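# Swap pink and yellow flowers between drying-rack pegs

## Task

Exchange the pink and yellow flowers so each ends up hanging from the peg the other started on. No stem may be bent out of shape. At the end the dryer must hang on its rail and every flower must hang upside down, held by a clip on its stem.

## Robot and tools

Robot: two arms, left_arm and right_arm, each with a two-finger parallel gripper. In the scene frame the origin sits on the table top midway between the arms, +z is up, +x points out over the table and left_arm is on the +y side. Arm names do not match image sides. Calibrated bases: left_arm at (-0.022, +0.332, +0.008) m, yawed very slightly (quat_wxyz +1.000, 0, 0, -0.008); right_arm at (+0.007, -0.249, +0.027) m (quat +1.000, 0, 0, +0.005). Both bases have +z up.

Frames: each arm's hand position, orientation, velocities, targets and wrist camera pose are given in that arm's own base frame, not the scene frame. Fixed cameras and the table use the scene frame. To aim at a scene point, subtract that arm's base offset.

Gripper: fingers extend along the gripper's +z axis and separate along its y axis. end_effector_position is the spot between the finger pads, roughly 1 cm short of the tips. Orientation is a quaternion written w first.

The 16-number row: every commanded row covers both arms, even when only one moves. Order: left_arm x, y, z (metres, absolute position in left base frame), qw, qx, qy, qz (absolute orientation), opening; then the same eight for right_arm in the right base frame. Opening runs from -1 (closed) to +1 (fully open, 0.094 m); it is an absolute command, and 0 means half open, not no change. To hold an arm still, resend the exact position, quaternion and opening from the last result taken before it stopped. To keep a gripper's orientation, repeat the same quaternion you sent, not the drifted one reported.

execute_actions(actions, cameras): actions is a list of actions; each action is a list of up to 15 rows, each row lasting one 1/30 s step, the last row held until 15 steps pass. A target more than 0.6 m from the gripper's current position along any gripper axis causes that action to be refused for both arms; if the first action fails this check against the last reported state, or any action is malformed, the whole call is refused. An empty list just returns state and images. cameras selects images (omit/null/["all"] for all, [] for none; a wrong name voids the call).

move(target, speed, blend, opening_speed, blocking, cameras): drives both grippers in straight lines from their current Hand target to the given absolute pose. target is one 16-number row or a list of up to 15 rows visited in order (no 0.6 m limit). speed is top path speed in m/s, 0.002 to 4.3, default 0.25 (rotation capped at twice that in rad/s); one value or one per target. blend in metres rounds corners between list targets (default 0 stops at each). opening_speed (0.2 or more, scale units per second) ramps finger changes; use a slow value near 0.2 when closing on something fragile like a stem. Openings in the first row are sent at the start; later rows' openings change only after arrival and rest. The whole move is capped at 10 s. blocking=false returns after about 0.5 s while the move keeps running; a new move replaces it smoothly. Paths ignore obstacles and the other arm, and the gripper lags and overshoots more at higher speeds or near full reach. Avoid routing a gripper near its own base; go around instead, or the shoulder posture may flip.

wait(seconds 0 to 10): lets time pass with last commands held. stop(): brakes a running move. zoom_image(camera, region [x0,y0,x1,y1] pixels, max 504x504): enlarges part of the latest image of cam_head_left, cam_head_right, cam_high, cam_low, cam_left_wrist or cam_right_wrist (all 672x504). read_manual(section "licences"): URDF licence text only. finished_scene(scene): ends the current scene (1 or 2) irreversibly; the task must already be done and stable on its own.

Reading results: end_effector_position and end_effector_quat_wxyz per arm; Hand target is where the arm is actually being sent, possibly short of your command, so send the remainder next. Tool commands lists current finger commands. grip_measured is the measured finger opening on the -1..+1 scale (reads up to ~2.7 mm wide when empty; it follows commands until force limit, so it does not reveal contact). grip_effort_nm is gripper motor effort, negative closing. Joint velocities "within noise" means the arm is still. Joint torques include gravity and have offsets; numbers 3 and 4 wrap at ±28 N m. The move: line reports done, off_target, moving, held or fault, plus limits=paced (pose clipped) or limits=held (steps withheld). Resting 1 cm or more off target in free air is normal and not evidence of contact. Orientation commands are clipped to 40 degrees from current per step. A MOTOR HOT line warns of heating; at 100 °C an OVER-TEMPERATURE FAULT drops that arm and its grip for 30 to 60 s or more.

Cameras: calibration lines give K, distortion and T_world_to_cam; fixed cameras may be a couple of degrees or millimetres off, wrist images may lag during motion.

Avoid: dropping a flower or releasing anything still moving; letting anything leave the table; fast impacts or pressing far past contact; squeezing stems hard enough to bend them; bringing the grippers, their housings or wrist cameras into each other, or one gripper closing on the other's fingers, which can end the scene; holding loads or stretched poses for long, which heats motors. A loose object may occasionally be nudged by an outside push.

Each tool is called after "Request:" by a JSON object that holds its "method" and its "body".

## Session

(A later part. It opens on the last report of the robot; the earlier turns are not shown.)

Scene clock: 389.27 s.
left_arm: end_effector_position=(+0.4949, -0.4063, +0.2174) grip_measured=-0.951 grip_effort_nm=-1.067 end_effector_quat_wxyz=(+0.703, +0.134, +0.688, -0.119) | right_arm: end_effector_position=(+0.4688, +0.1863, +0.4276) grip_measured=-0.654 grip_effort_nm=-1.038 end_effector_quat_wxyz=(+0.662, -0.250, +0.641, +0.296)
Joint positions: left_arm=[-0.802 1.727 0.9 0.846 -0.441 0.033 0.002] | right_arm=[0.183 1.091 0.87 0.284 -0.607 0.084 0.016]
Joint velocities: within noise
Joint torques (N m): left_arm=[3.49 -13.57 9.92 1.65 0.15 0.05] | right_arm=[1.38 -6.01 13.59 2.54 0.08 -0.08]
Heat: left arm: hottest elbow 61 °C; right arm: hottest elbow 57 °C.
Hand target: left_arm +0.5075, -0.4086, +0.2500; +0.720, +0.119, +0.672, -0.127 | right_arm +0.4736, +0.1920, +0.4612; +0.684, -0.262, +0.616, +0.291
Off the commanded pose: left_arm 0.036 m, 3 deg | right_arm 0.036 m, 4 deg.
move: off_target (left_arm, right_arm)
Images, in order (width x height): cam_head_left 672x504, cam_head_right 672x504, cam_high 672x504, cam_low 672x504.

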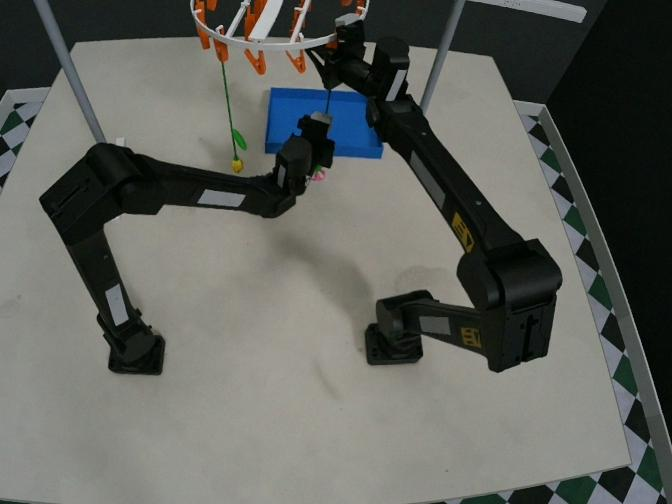

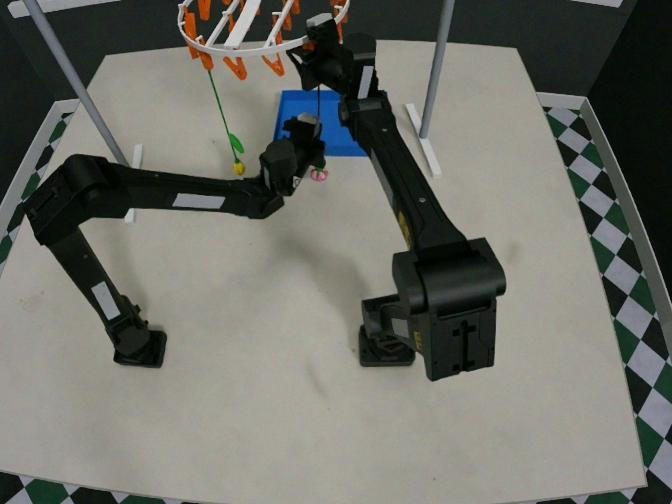

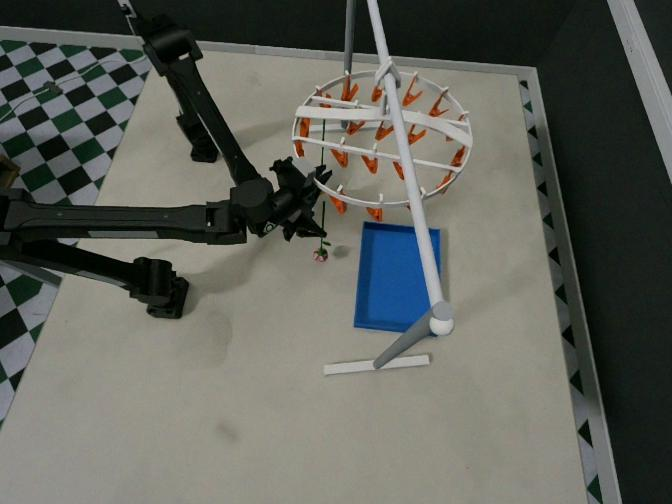

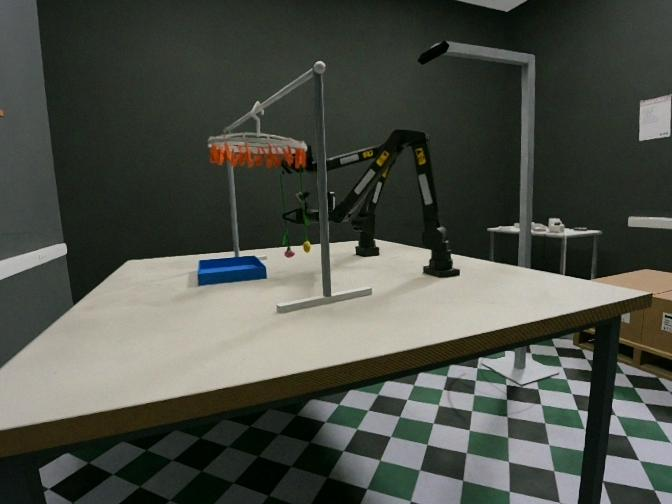

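Request:
{"method": "move", "body": {"target": [[0.482,-0.398,0.17,0.720,0.119,0.672,-0.127,-1,0.476,0.193,0.462,0.684,-0.262,0.616,0.2905,-1],[0.49,-0.394,0.25,0.720,0.119,0.672,-0.127,-1,0.476,0.193,0.462,0.684,-0.262,0.616,0.2905,-1]], "speed": 0.1, "cameras": ["cam_high","cam_head_left","cam_low","cam_right_wrist"]}}

Request:
{"method": "zoom_image", "body": {"camera": "cam_head_left", "region": [300, 40, 360, 100]}}

Request:
{"method": "zoom_image", "body": {"camera": "cam_low", "region": [265, 145, 305, 185]}}

Request:
{"method": "zoom_image", "body": {"camera": "cam_high", "region": [300, 160, 350, 210]}}

Scene clock: 403.00 s.
left_arm: end_effector_position=(+0.4792, -0.3887, +0.2190) grip_measured=-0.951 grip_effort_nm=-1.062 end_effector_quat_wxyz=(+0.704, +0.132, +0.687, -0.118) | right_arm: end_effector_position=(+0.4688, +0.1863, +0.4276) grip_measured=-0.654 grip_effort_nm=-1.033 end_effector_quat_wxyz=(+0.662, -0.250, +0.641, +0.296)
Joint positions: left_arm=[-0.801 1.678 0.833 0.867 -0.446 0.033 0.002] | right_arm=[0.183 1.091 0.87 0.284 -0.607 0.084 0.016]
Joint velocities: within noise
Joint torques (N m): left_arm=[3.08 -12.98 9.5 1.66 0.15 0.06] | right_arm=[1.44 -6.12 13.52 2.51 0.07 -0.08]
Heat: left arm: hottest elbow 60 °C; right arm: hottest elbow 59 °C.
Hand target: left_arm +0.4888, -0.3928, +0.2501; +0.720, +0.119, +0.672, -0.127 | right_arm +0.4736, +0.1920, +0.4612; +0.684, -0.262, +0.616, +0.291
Off the commanded pose: left_arm 0.033 m, 3 deg | right_arm 0.036 m, 4 deg.
move: off_target (left_arm, right_arm)
camera_calibration:
cam_right_wrist: T_world_to_cam=[[0.716465, -0.69657, -0.0383088, -0.19082], [-0.281571, -0.238498, -0.929428, 0.61505], [0.638275, 0.67669, -0.36701, -0.181488], [0, 0, 0, 1]] pos_world=[0.425736, 0.136579, 0.497727]
Images, in order (width x height): cam_head_left 672x504, cam_high 672x504, cam_low 672x504, cam_right_wrist 672x504.

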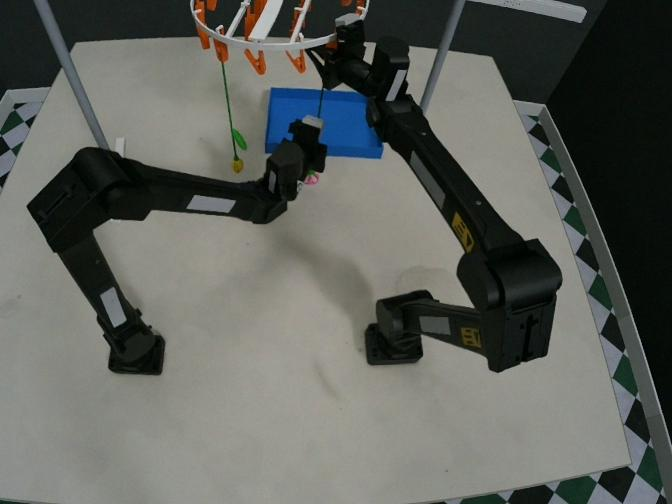

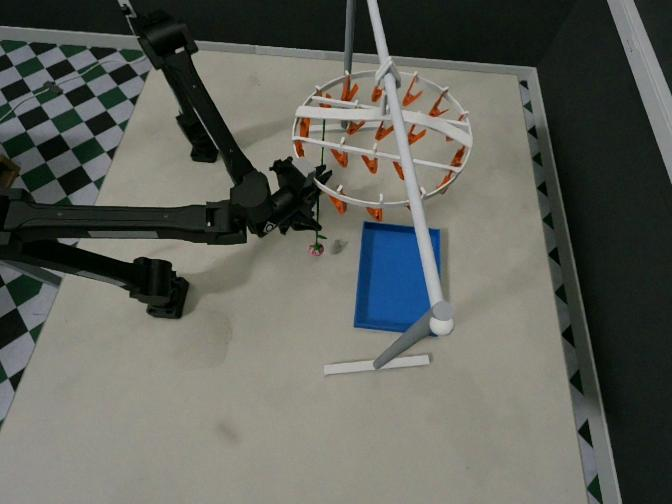

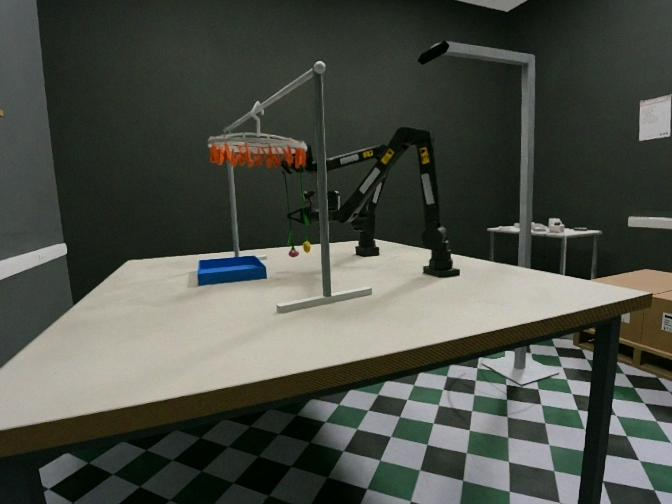

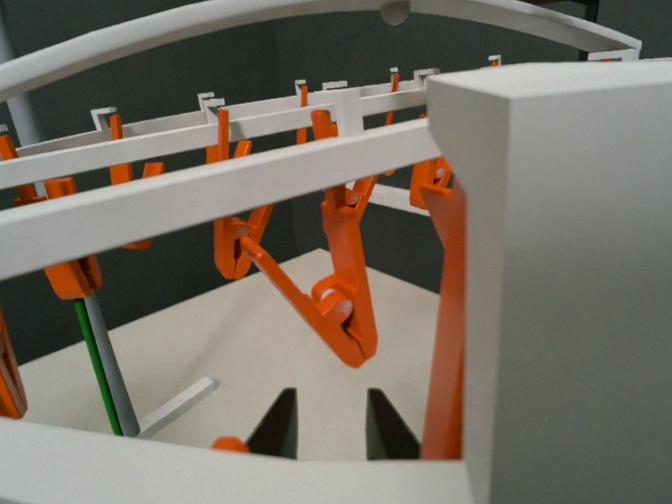

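Scaled by 8.400 from the camera's 672x504 image, which has a finer 960x720 frame.

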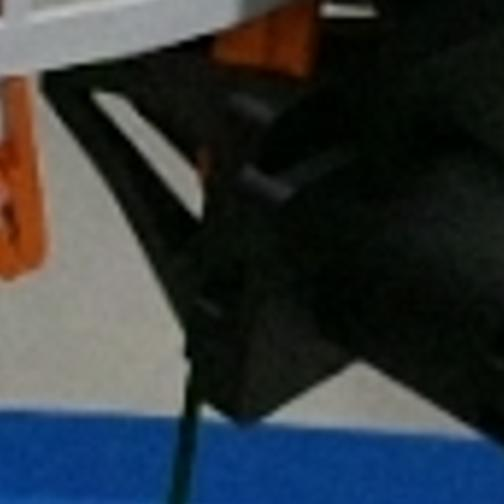

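Scaled by 12.600 from the camera's 672x504 image, which has a finer 960x720 frame.

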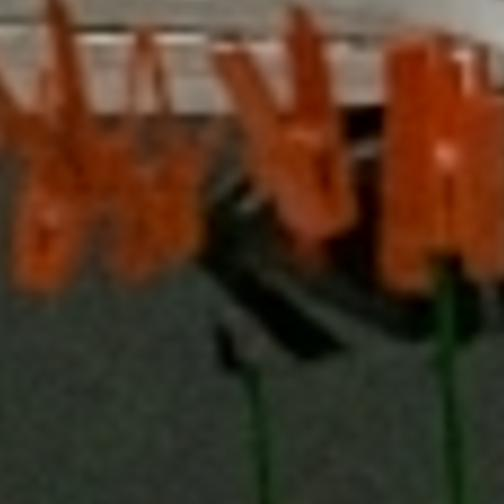

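Scaled by 10.080 from the camera's 672x504 image, which has a finer 960x720 frame.

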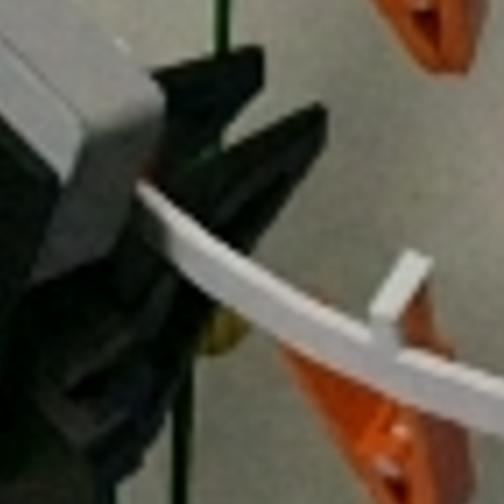

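Request:
{"method": "zoom_image", "body": {"camera": "cam_head_left", "region": [310, 45, 340, 75]}}

Request:
{"method": "zoom_image", "body": {"camera": "cam_low", "region": [275, 145, 305, 175]}}

Request:
{"method": "zoom_image", "body": {"camera": "cam_high", "region": [305, 160, 335, 190]}}

Scaled by 16.800 from the camera's 672x504 image, which has a finer 960x720 frame.

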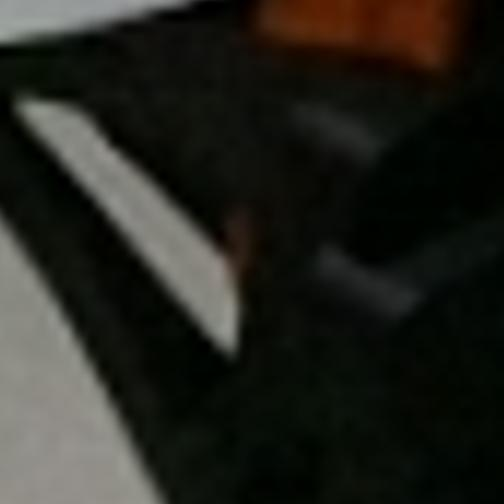

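Scaled by 16.800 from the camera's 672x504 image, which has a finer 960x720 frame.

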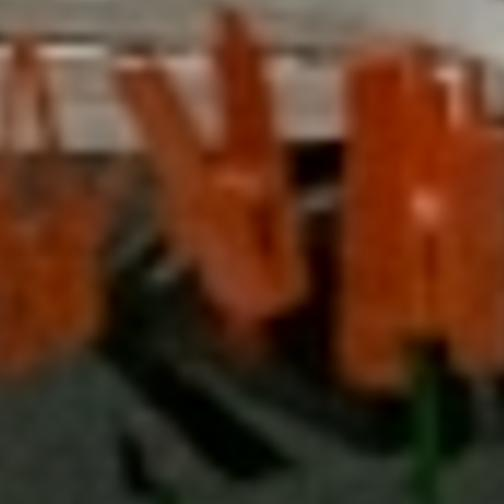

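Scaled by 16.800 from the camera's 672x504 image, which has a finer 960x720 frame.

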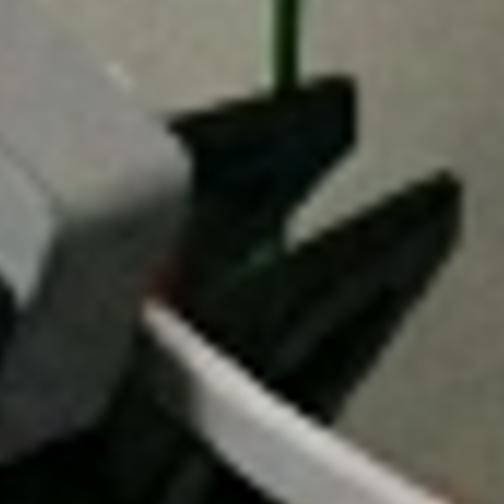

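Request:
{"method": "move", "body": {"target": [[0.472,-0.398,0.17,0.720,0.119,0.672,-0.127,-1,0.476,0.193,0.462,0.684,-0.262,0.616,0.2905,-1],[0.479,-0.396,0.25,0.720,0.119,0.672,-0.127,-1,0.476,0.193,0.462,0.684,-0.262,0.616,0.2905,-1]], "speed": 0.1, "cameras": ["cam_high","cam_head_left","cam_low","cam_head_right"]}}

Request:
{"method": "zoom_image", "body": {"camera": "cam_head_left", "region": [300, 40, 360, 100]}}

Request:
{"method": "zoom_image", "body": {"camera": "cam_low", "region": [275, 145, 315, 185]}}

Request:
{"method": "zoom_image", "body": {"camera": "cam_high", "region": [300, 160, 350, 210]}}

Request:
{"method": "zoom_image", "body": {"camera": "cam_head_right", "region": [280, 40, 340, 100]}}

Scene clock: 420.70 s.
left_arm: end_effector_position=(+0.4704, -0.3868, +0.2182) grip_measured=-0.951 grip_effort_nm=-1.062 end_effector_quat_wxyz=(+0.704, +0.130, +0.688, -0.115) | right_arm: end_effector_position=(+0.4688, +0.1863, +0.4276) grip_measured=-0.654 grip_effort_nm=-1.028 end_effector_quat_wxyz=(+0.662, -0.250, +0.641, +0.296)
Joint positions: left_arm=[-0.815 1.665 0.813 0.873 -0.466 0.033 0.002] | right_arm=[0.183 1.091 0.87 0.284 -0.607 0.084 0.016]
Joint velocities: within noise
Joint torques (N m): left_arm=[2.61 -12.69 9.62 1.68 0.14 0.08] | right_arm=[1.38 -6.01 13.53 2.52 0.07 -0.08]
Heat: left arm: hottest elbow 60 °C; right arm: hottest elbow 61 °C.
Hand target: left_arm +0.4777, -0.3947, +0.2502; +0.720, +0.119, +0.672, -0.127 | right_arm +0.4736, +0.1920, +0.4612; +0.684, -0.262, +0.616, +0.291
Off the commanded pose: left_arm 0.034 m, 3 deg | right_arm 0.036 m, 4 deg.
move: off_target (left_arm, right_arm)
Images, in order (width x height): cam_head_left 672x504, cam_head_right 672x504, cam_high 672x504, cam_low 672x504.

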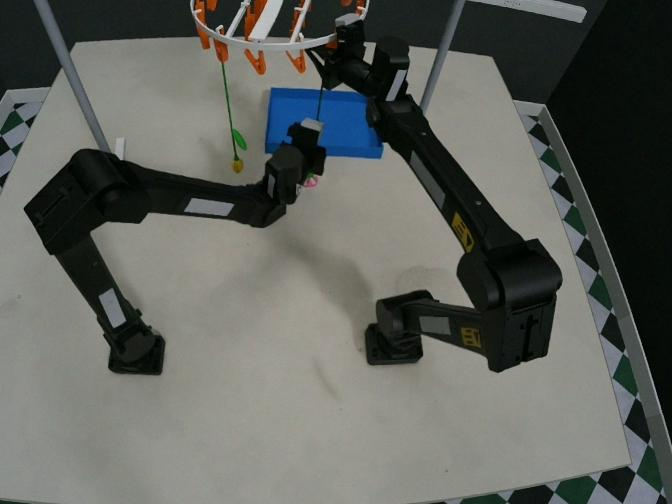

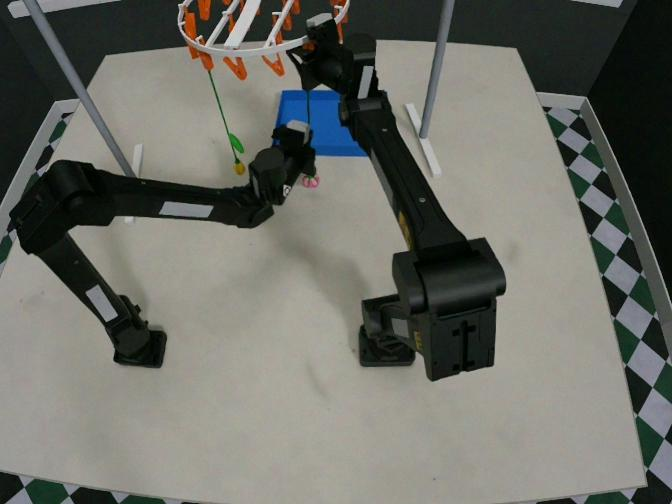

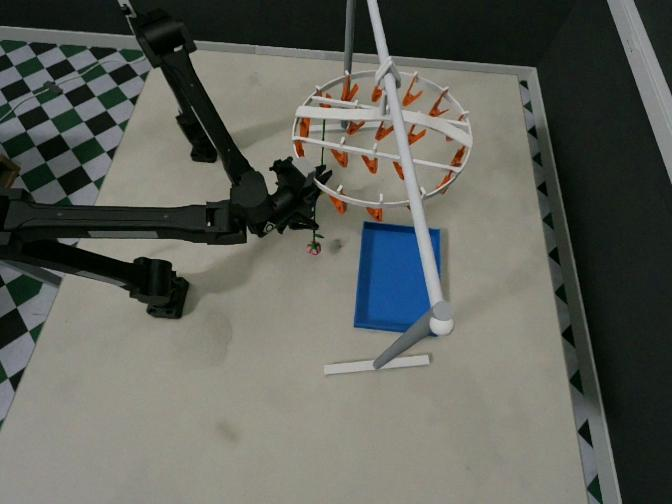

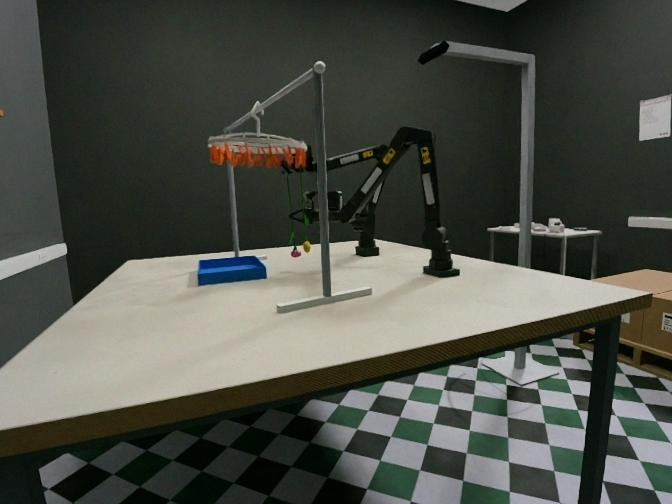

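Scaled by 8.400 from the camera's 672x504 image, which has a finer 960x720 frame.

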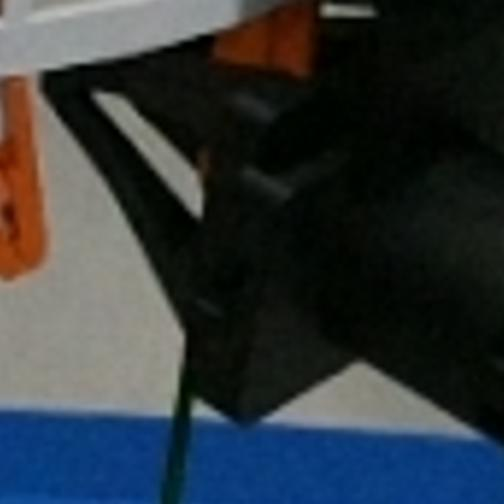

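Scaled by 12.600 from the camera's 672x504 image, which has a finer 960x720 frame.

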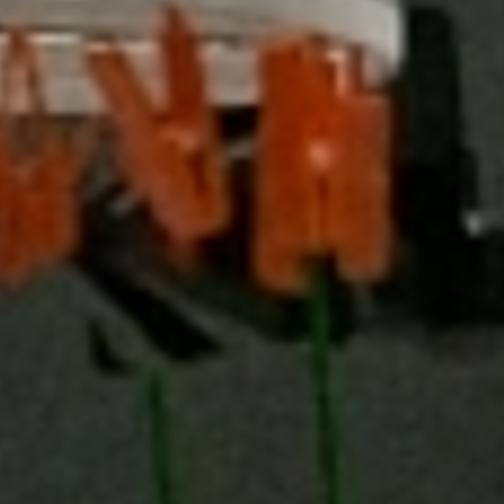

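Scaled by 10.080 from the camera's 672x504 image, which has a finer 960x720 frame.

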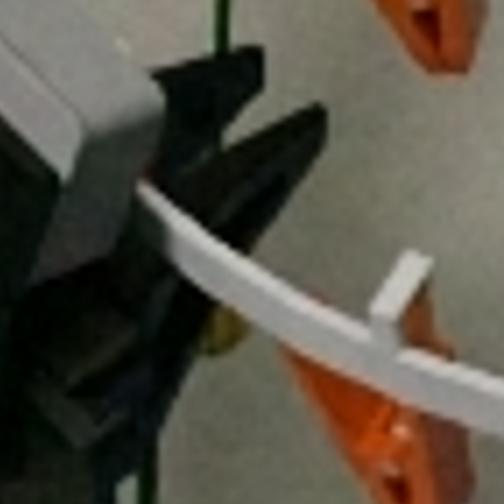

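Scaled by 8.400 from the camera's 672x504 image, which has a finer 960x720 frame.

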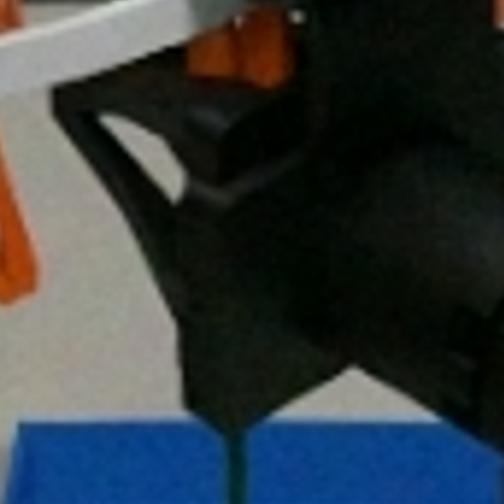

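Request:
{"method": "move", "body": {"target": [[0.472,-0.409,0.17,0.720,0.119,0.672,-0.127,-1,0.476,0.193,0.462,0.684,-0.262,0.616,0.2905,-1],[0.482,-0.404,0.25,0.720,0.119,0.672,-0.127,-1,0.476,0.193,0.462,0.684,-0.262,0.616,0.2905,-1],[0.482,-0.404,0.275,0.720,0.119,0.672,-0.127,-1,0.476,0.193,0.462,0.684,-0.262,0.616,0.2905,-1]], "speed": 0.1, "cameras": ["cam_high","cam_head_left","cam_low","cam_head_right"]}}

Request:
{"method": "zoom_image", "body": {"camera": "cam_head_left", "region": [300, 40, 360, 100]}}

Request:
{"method": "zoom_image", "body": {"camera": "cam_low", "region": [275, 145, 315, 185]}}

Request:
{"method": "zoom_image", "body": {"camera": "cam_head_right", "region": [280, 40, 340, 100]}}

Scene clock: 428.20 s.
left_arm: end_effector_position=(+0.4687, -0.3979, +0.2337) grip_measured=-0.951 grip_effort_nm=-1.062 end_effector_quat_wxyz=(+0.699, +0.136, +0.692, -0.115) | right_arm: end_effector_position=(+0.4692, +0.1863, +0.4315) grip_measured=-0.654 grip_effort_nm=-1.028 end_effector_quat_wxyz=(+0.665, -0.251, +0.639, +0.295)
Joint positions: left_arm=[-0.831 1.635 0.845 0.794 -0.473 0.033 0.002] | right_arm=[0.183 1.091 0.876 0.286 -0.607 0.084 0.016]
Joint velocities: within noise
Joint torques (N m): left_arm=[3.25 -13.04 10.7 1.73 0.15 0.09] | right_arm=[1.32 -6.01 13.19 2.45 0.08 -0.08]
Heat: left arm: hottest elbow 61 °C; right arm: hottest elbow 62 °C.
Hand target: left_arm +0.4799, -0.4021, +0.2750; +0.720, +0.119, +0.672, -0.127 | right_arm +0.4740, +0.1922, +0.4615; +0.684, -0.262, +0.616, +0.290
Off the commanded pose: left_arm 0.044 m, 4 deg | right_arm 0.032 m, 4 deg.
move: off_target (left_arm, right_arm)
Images, in order (width x height): cam_head_left 672x504, cam_head_right 672x504, cam_high 672x504, cam_low 672x504.

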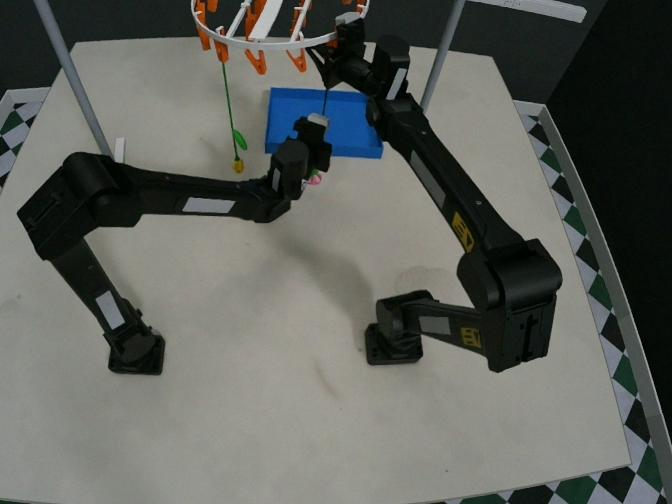

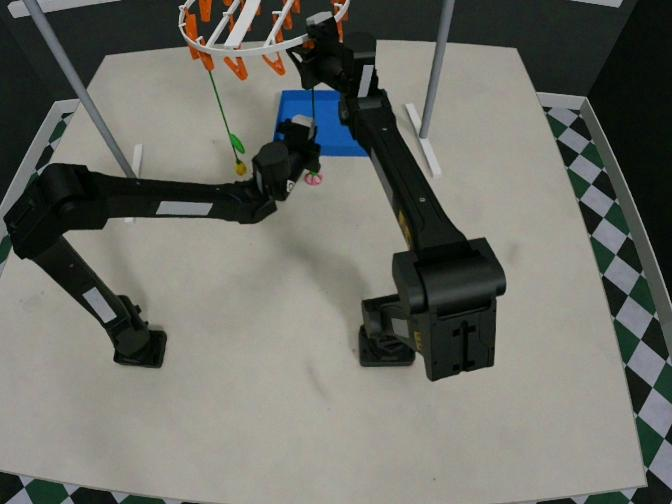

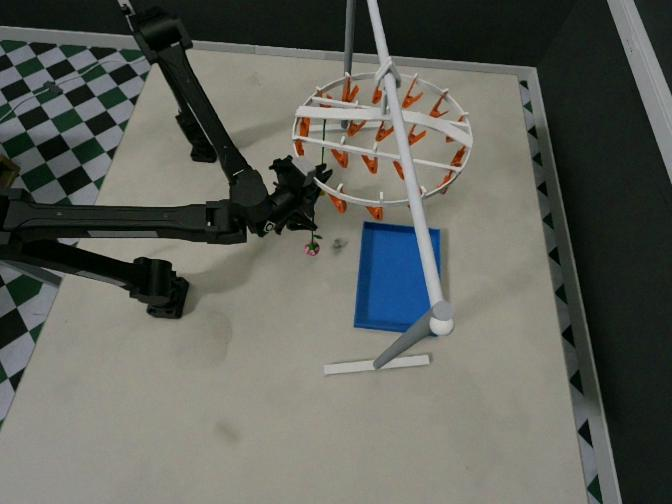

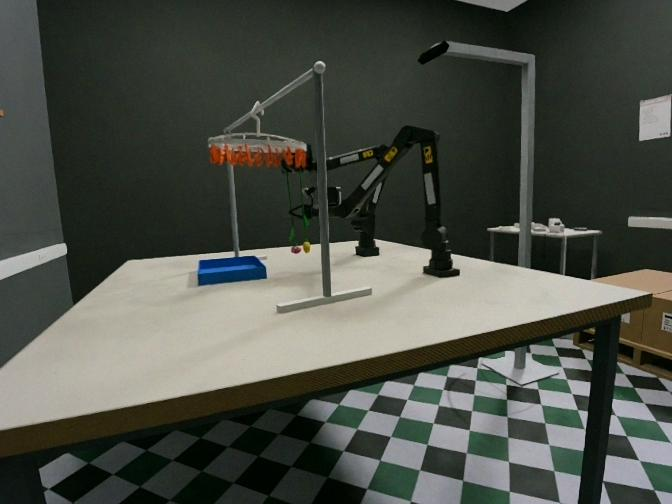

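Scaled by 8.400 from the camera's 672x504 image, which has a finer 960x720 frame.

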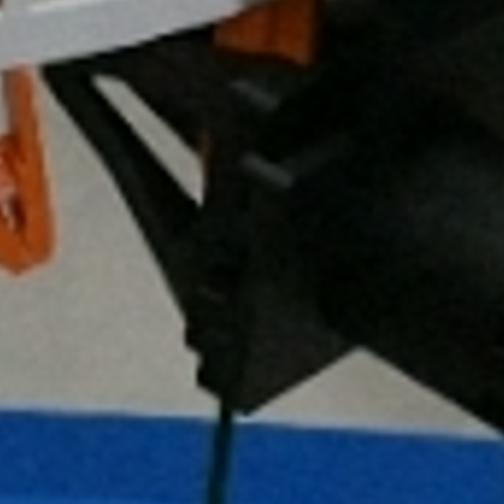

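Scaled by 12.600 from the camera's 672x504 image, which has a finer 960x720 frame.

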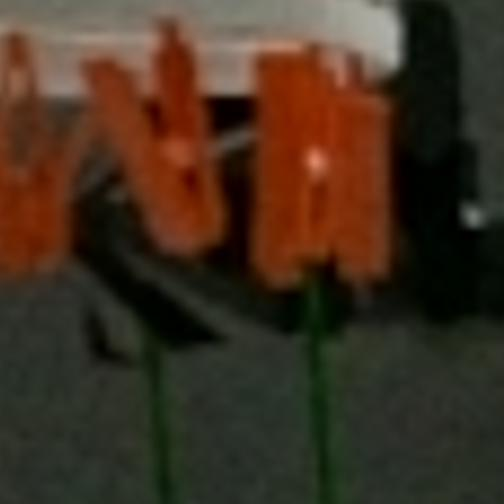

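Scaled by 8.400 from the camera's 672x504 image, which has a finer 960x720 frame.

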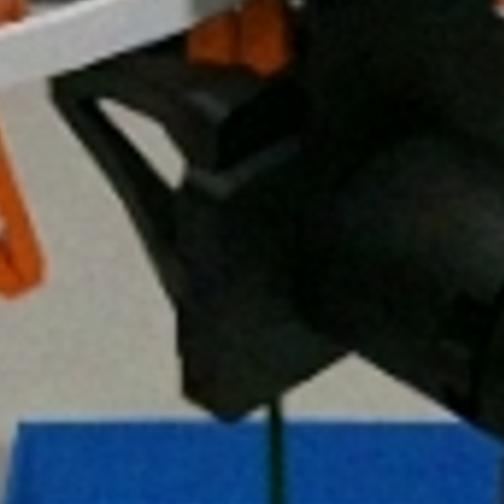

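Request:
{"method": "move", "body": {"target": [[0.474,-0.398,0.17,0.720,0.119,0.672,-0.127,-1,0.476,0.193,0.462,0.684,-0.262,0.616,0.2905,-1],[0.482,-0.398,0.25,0.720,0.119,0.672,-0.127,-1,0.476,0.193,0.462,0.684,-0.262,0.616,0.2905,-1],[0.483,-0.398,0.275,0.720,0.119,0.672,-0.127,-1,0.476,0.193,0.462,0.684,-0.262,0.616,0.2905,-1]], "speed": 0.1, "cameras": ["cam_high","cam_head_left","cam_low","cam_left_wrist"]}}

Request:
{"method": "zoom_image", "body": {"camera": "cam_head_left", "region": [300, 40, 360, 100]}}

Request:
{"method": "zoom_image", "body": {"camera": "cam_low", "region": [275, 145, 315, 185]}}

Scene clock: 449.60 s.
left_arm: end_effector_position=(+0.4697, -0.3942, +0.2429) grip_measured=-0.951 grip_effort_nm=-1.062 end_effector_quat_wxyz=(+0.704, +0.134, +0.687, -0.119) | right_arm: end_effector_position=(+0.4693, +0.1864, +0.4330) grip_measured=-0.654 grip_effort_nm=-1.033 end_effector_quat_wxyz=(+0.666, -0.251, +0.637, +0.295)
Joint positions: left_arm=[-0.823 1.618 0.843 0.797 -0.463 0.033 0.002] | right_arm=[0.183 1.092 0.878 0.289 -0.607 0.084 0.016]
Joint velocities: within noise
Joint torques (N m): left_arm=[3.37 -12.22 10.29 1.69 0.15 0.08] | right_arm=[1.32 -5.89 13.09 2.28 0.06 -0.09]
Heat: left arm: hottest elbow 61 °C; right arm: hottest elbow 62 °C.
Hand target: left_arm +0.4816, -0.3966, +0.2751; +0.720, +0.119, +0.672, -0.127 | right_arm +0.4742, +0.1923, +0.4614; +0.684, -0.262, +0.616, +0.291
Off the commanded pose: left_arm 0.035 m, 3 deg | right_arm 0.031 m, 3 deg.
move: off_target (left_arm, right_arm)
camera_calibration:
cam_left_wrist: T_world_to_cam=[[-0.346296, -0.937377, -0.0374698, -0.197806], [-0.366417, 0.171918, -0.91443, 0.50069], [0.863607, -0.302934, -0.403006, -0.336729], [0, 0, 0, 1]] pos_world=[0.405764, -0.373503, 0.31473]
Images, in order (width x height): cam_head_left 672x504, cam_high 672x504, cam_low 672x504, cam_left_wrist 672x504.

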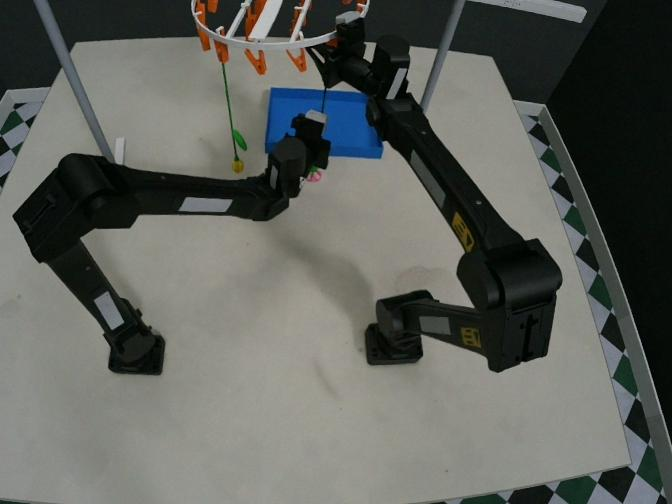

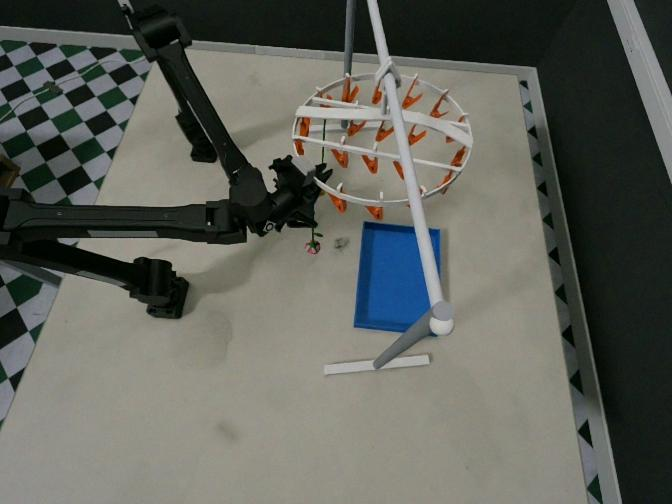

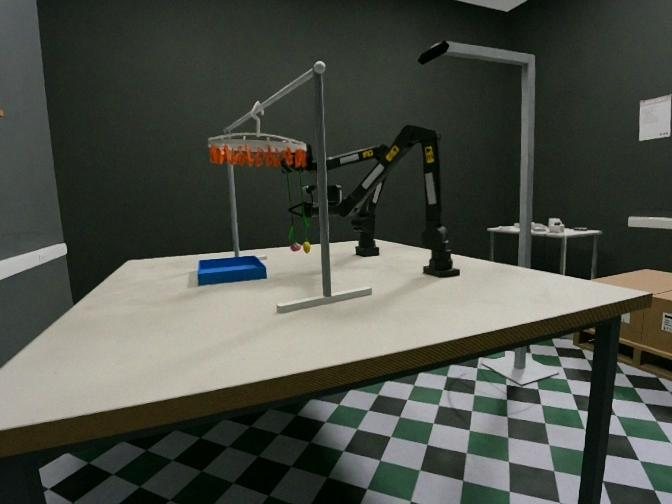

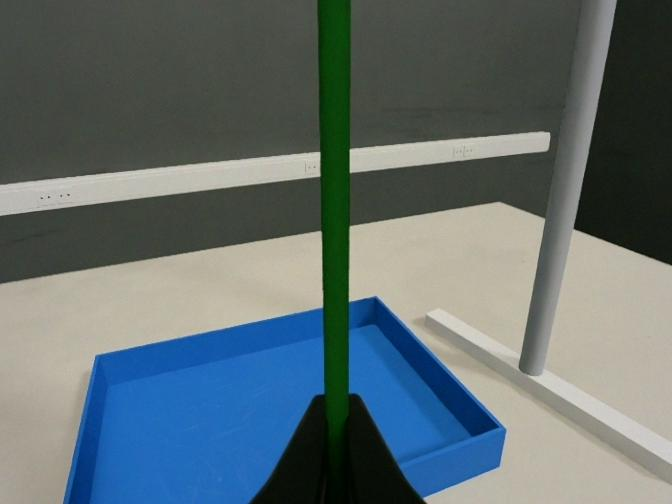

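Scaled by 8.400 from the camera's 672x504 image, which has a finer 960x720 frame.

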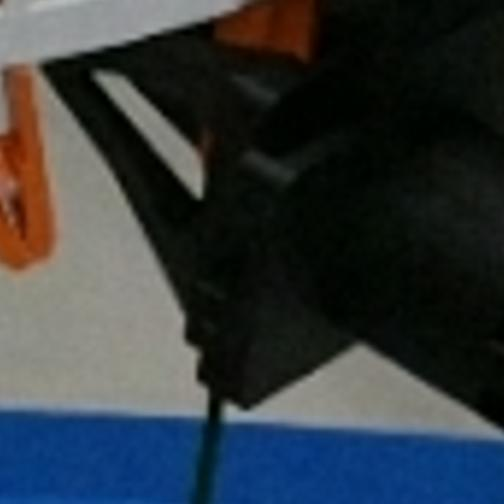

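Scaled by 12.600 from the camera's 672x504 image, which has a finer 960x720 frame.

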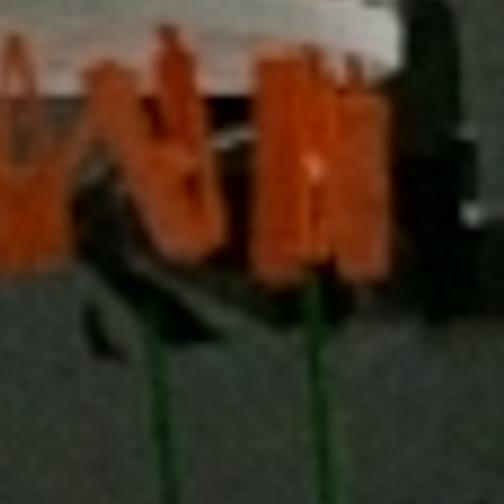

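Request:
{"method": "move", "body": {"target": [0.485,-0.399,0.295,0.720,0.119,0.672,-0.127,-1,0.476,0.193,0.462,0.684,-0.262,0.616,0.2905,-1], "speed": 0.06, "cameras": ["cam_high","cam_head_left","cam_low","cam_right_wrist"]}}

Request:
{"method": "zoom_image", "body": {"camera": "cam_head_left", "region": [305, 40, 345, 80]}}

Request:
{"method": "zoom_image", "body": {"camera": "cam_low", "region": [275, 145, 315, 185]}}

Scene clock: 453.40 s.
left_arm: end_effector_position=(+0.4708, -0.3947, +0.2519) grip_measured=-0.951 grip_effort_nm=-1.057 end_effector_quat_wxyz=(+0.698, +0.138, +0.693, -0.115) | right_arm: end_effector_position=(+0.4694, +0.1864, +0.4340) grip_measured=-0.654 grip_effort_nm=-1.033 end_effector_quat_wxyz=(+0.667, -0.252, +0.636, +0.295)
Joint positions: left_arm=[-0.822 1.593 0.858 0.737 -0.462 0.033 0.002] | right_arm=[0.183 1.092 0.879 0.29 -0.607 0.084 0.016]
Joint velocities: within noise
Joint torques (N m): left_arm=[3.37 -12.92 11.07 1.89 0.15 0.07] | right_arm=[1.55 -6.01 13.04 2.22 0.07 -0.07]
Heat: left arm: hottest elbow 62 °C; right arm: hottest elbow 61 °C.
Hand target: left_arm +0.4826, -0.3970, +0.2950; +0.720, +0.119, +0.672, -0.127 | right_arm +0.4743, +0.1923, +0.4615; +0.684, -0.262, +0.616, +0.291
Off the commanded pose: left_arm 0.046 m, 4 deg | right_arm 0.030 m, 3 deg.
move: off_target (left_arm, right_arm)
camera_calibration:
cam_right_wrist: T_world_to_cam=[[0.716944, -0.696477, -0.0301726, -0.1947], [-0.268653, -0.236092, -0.933855, 0.61654], [0.643285, 0.677628, -0.356376, -0.186714], [0, 0, 0, 1]] pos_world=[0.425335, 0.136479, 0.503344]
Images, in order (width x height): cam_head_left 672x504, cam_high 672x504, cam_low 672x504, cam_right_wrist 672x504.

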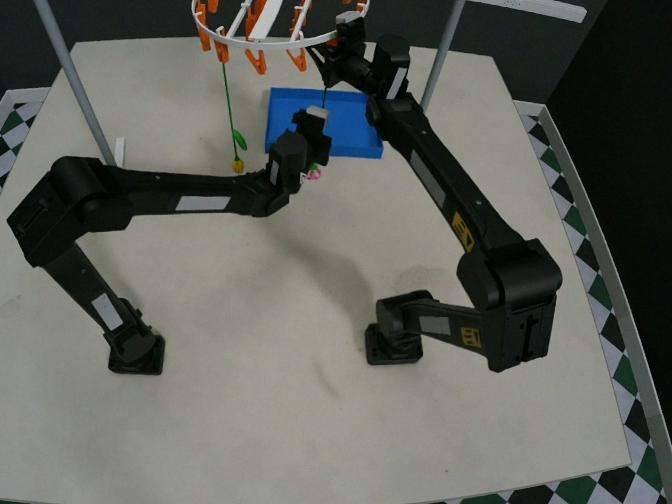

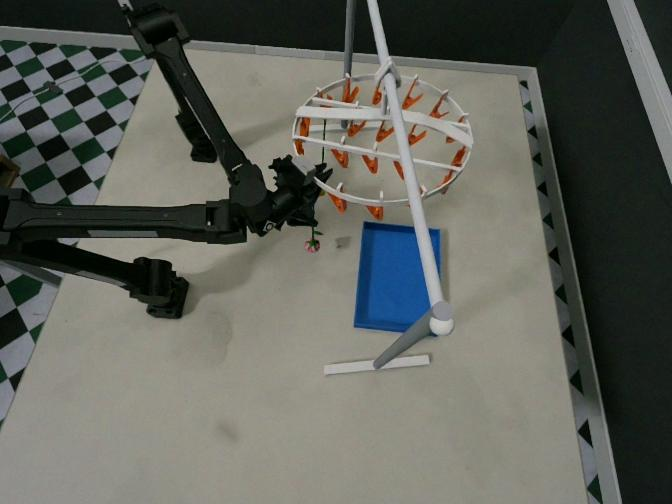

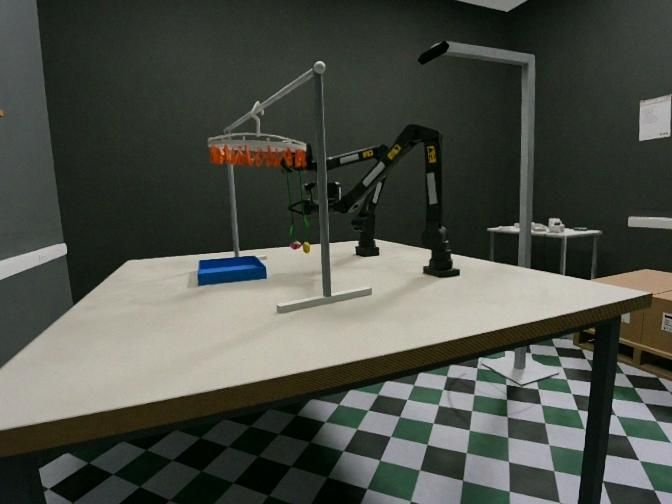

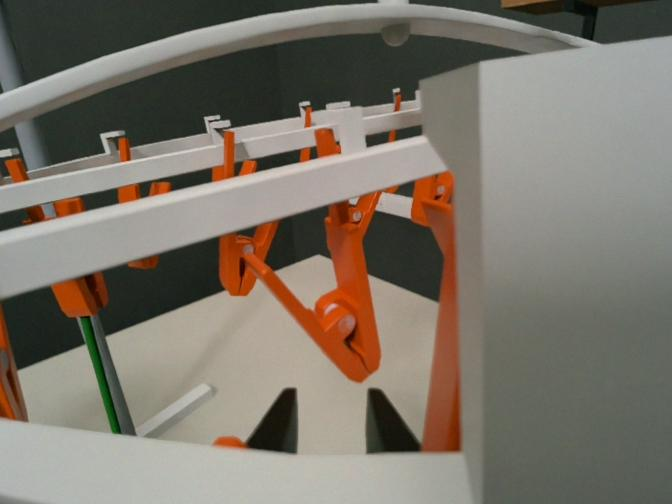

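Scaled by 12.600 from the camera's 672x504 image, which has a finer 960x720 frame.

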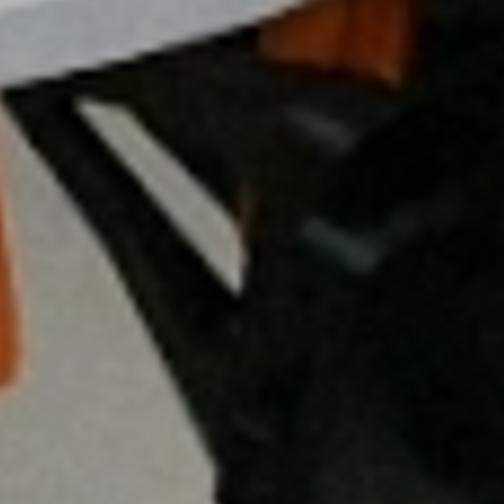

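Scaled by 12.600 from the camera's 672x504 image, which has a finer 960x720 frame.

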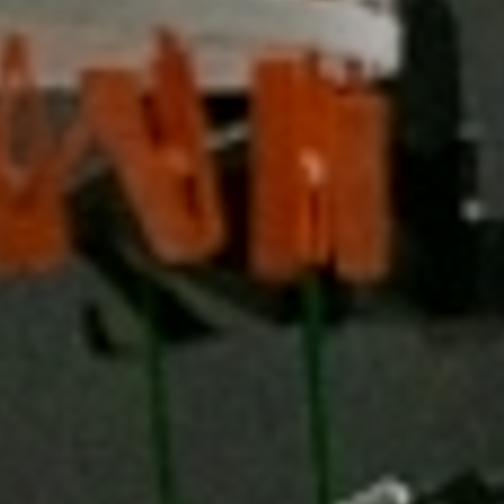

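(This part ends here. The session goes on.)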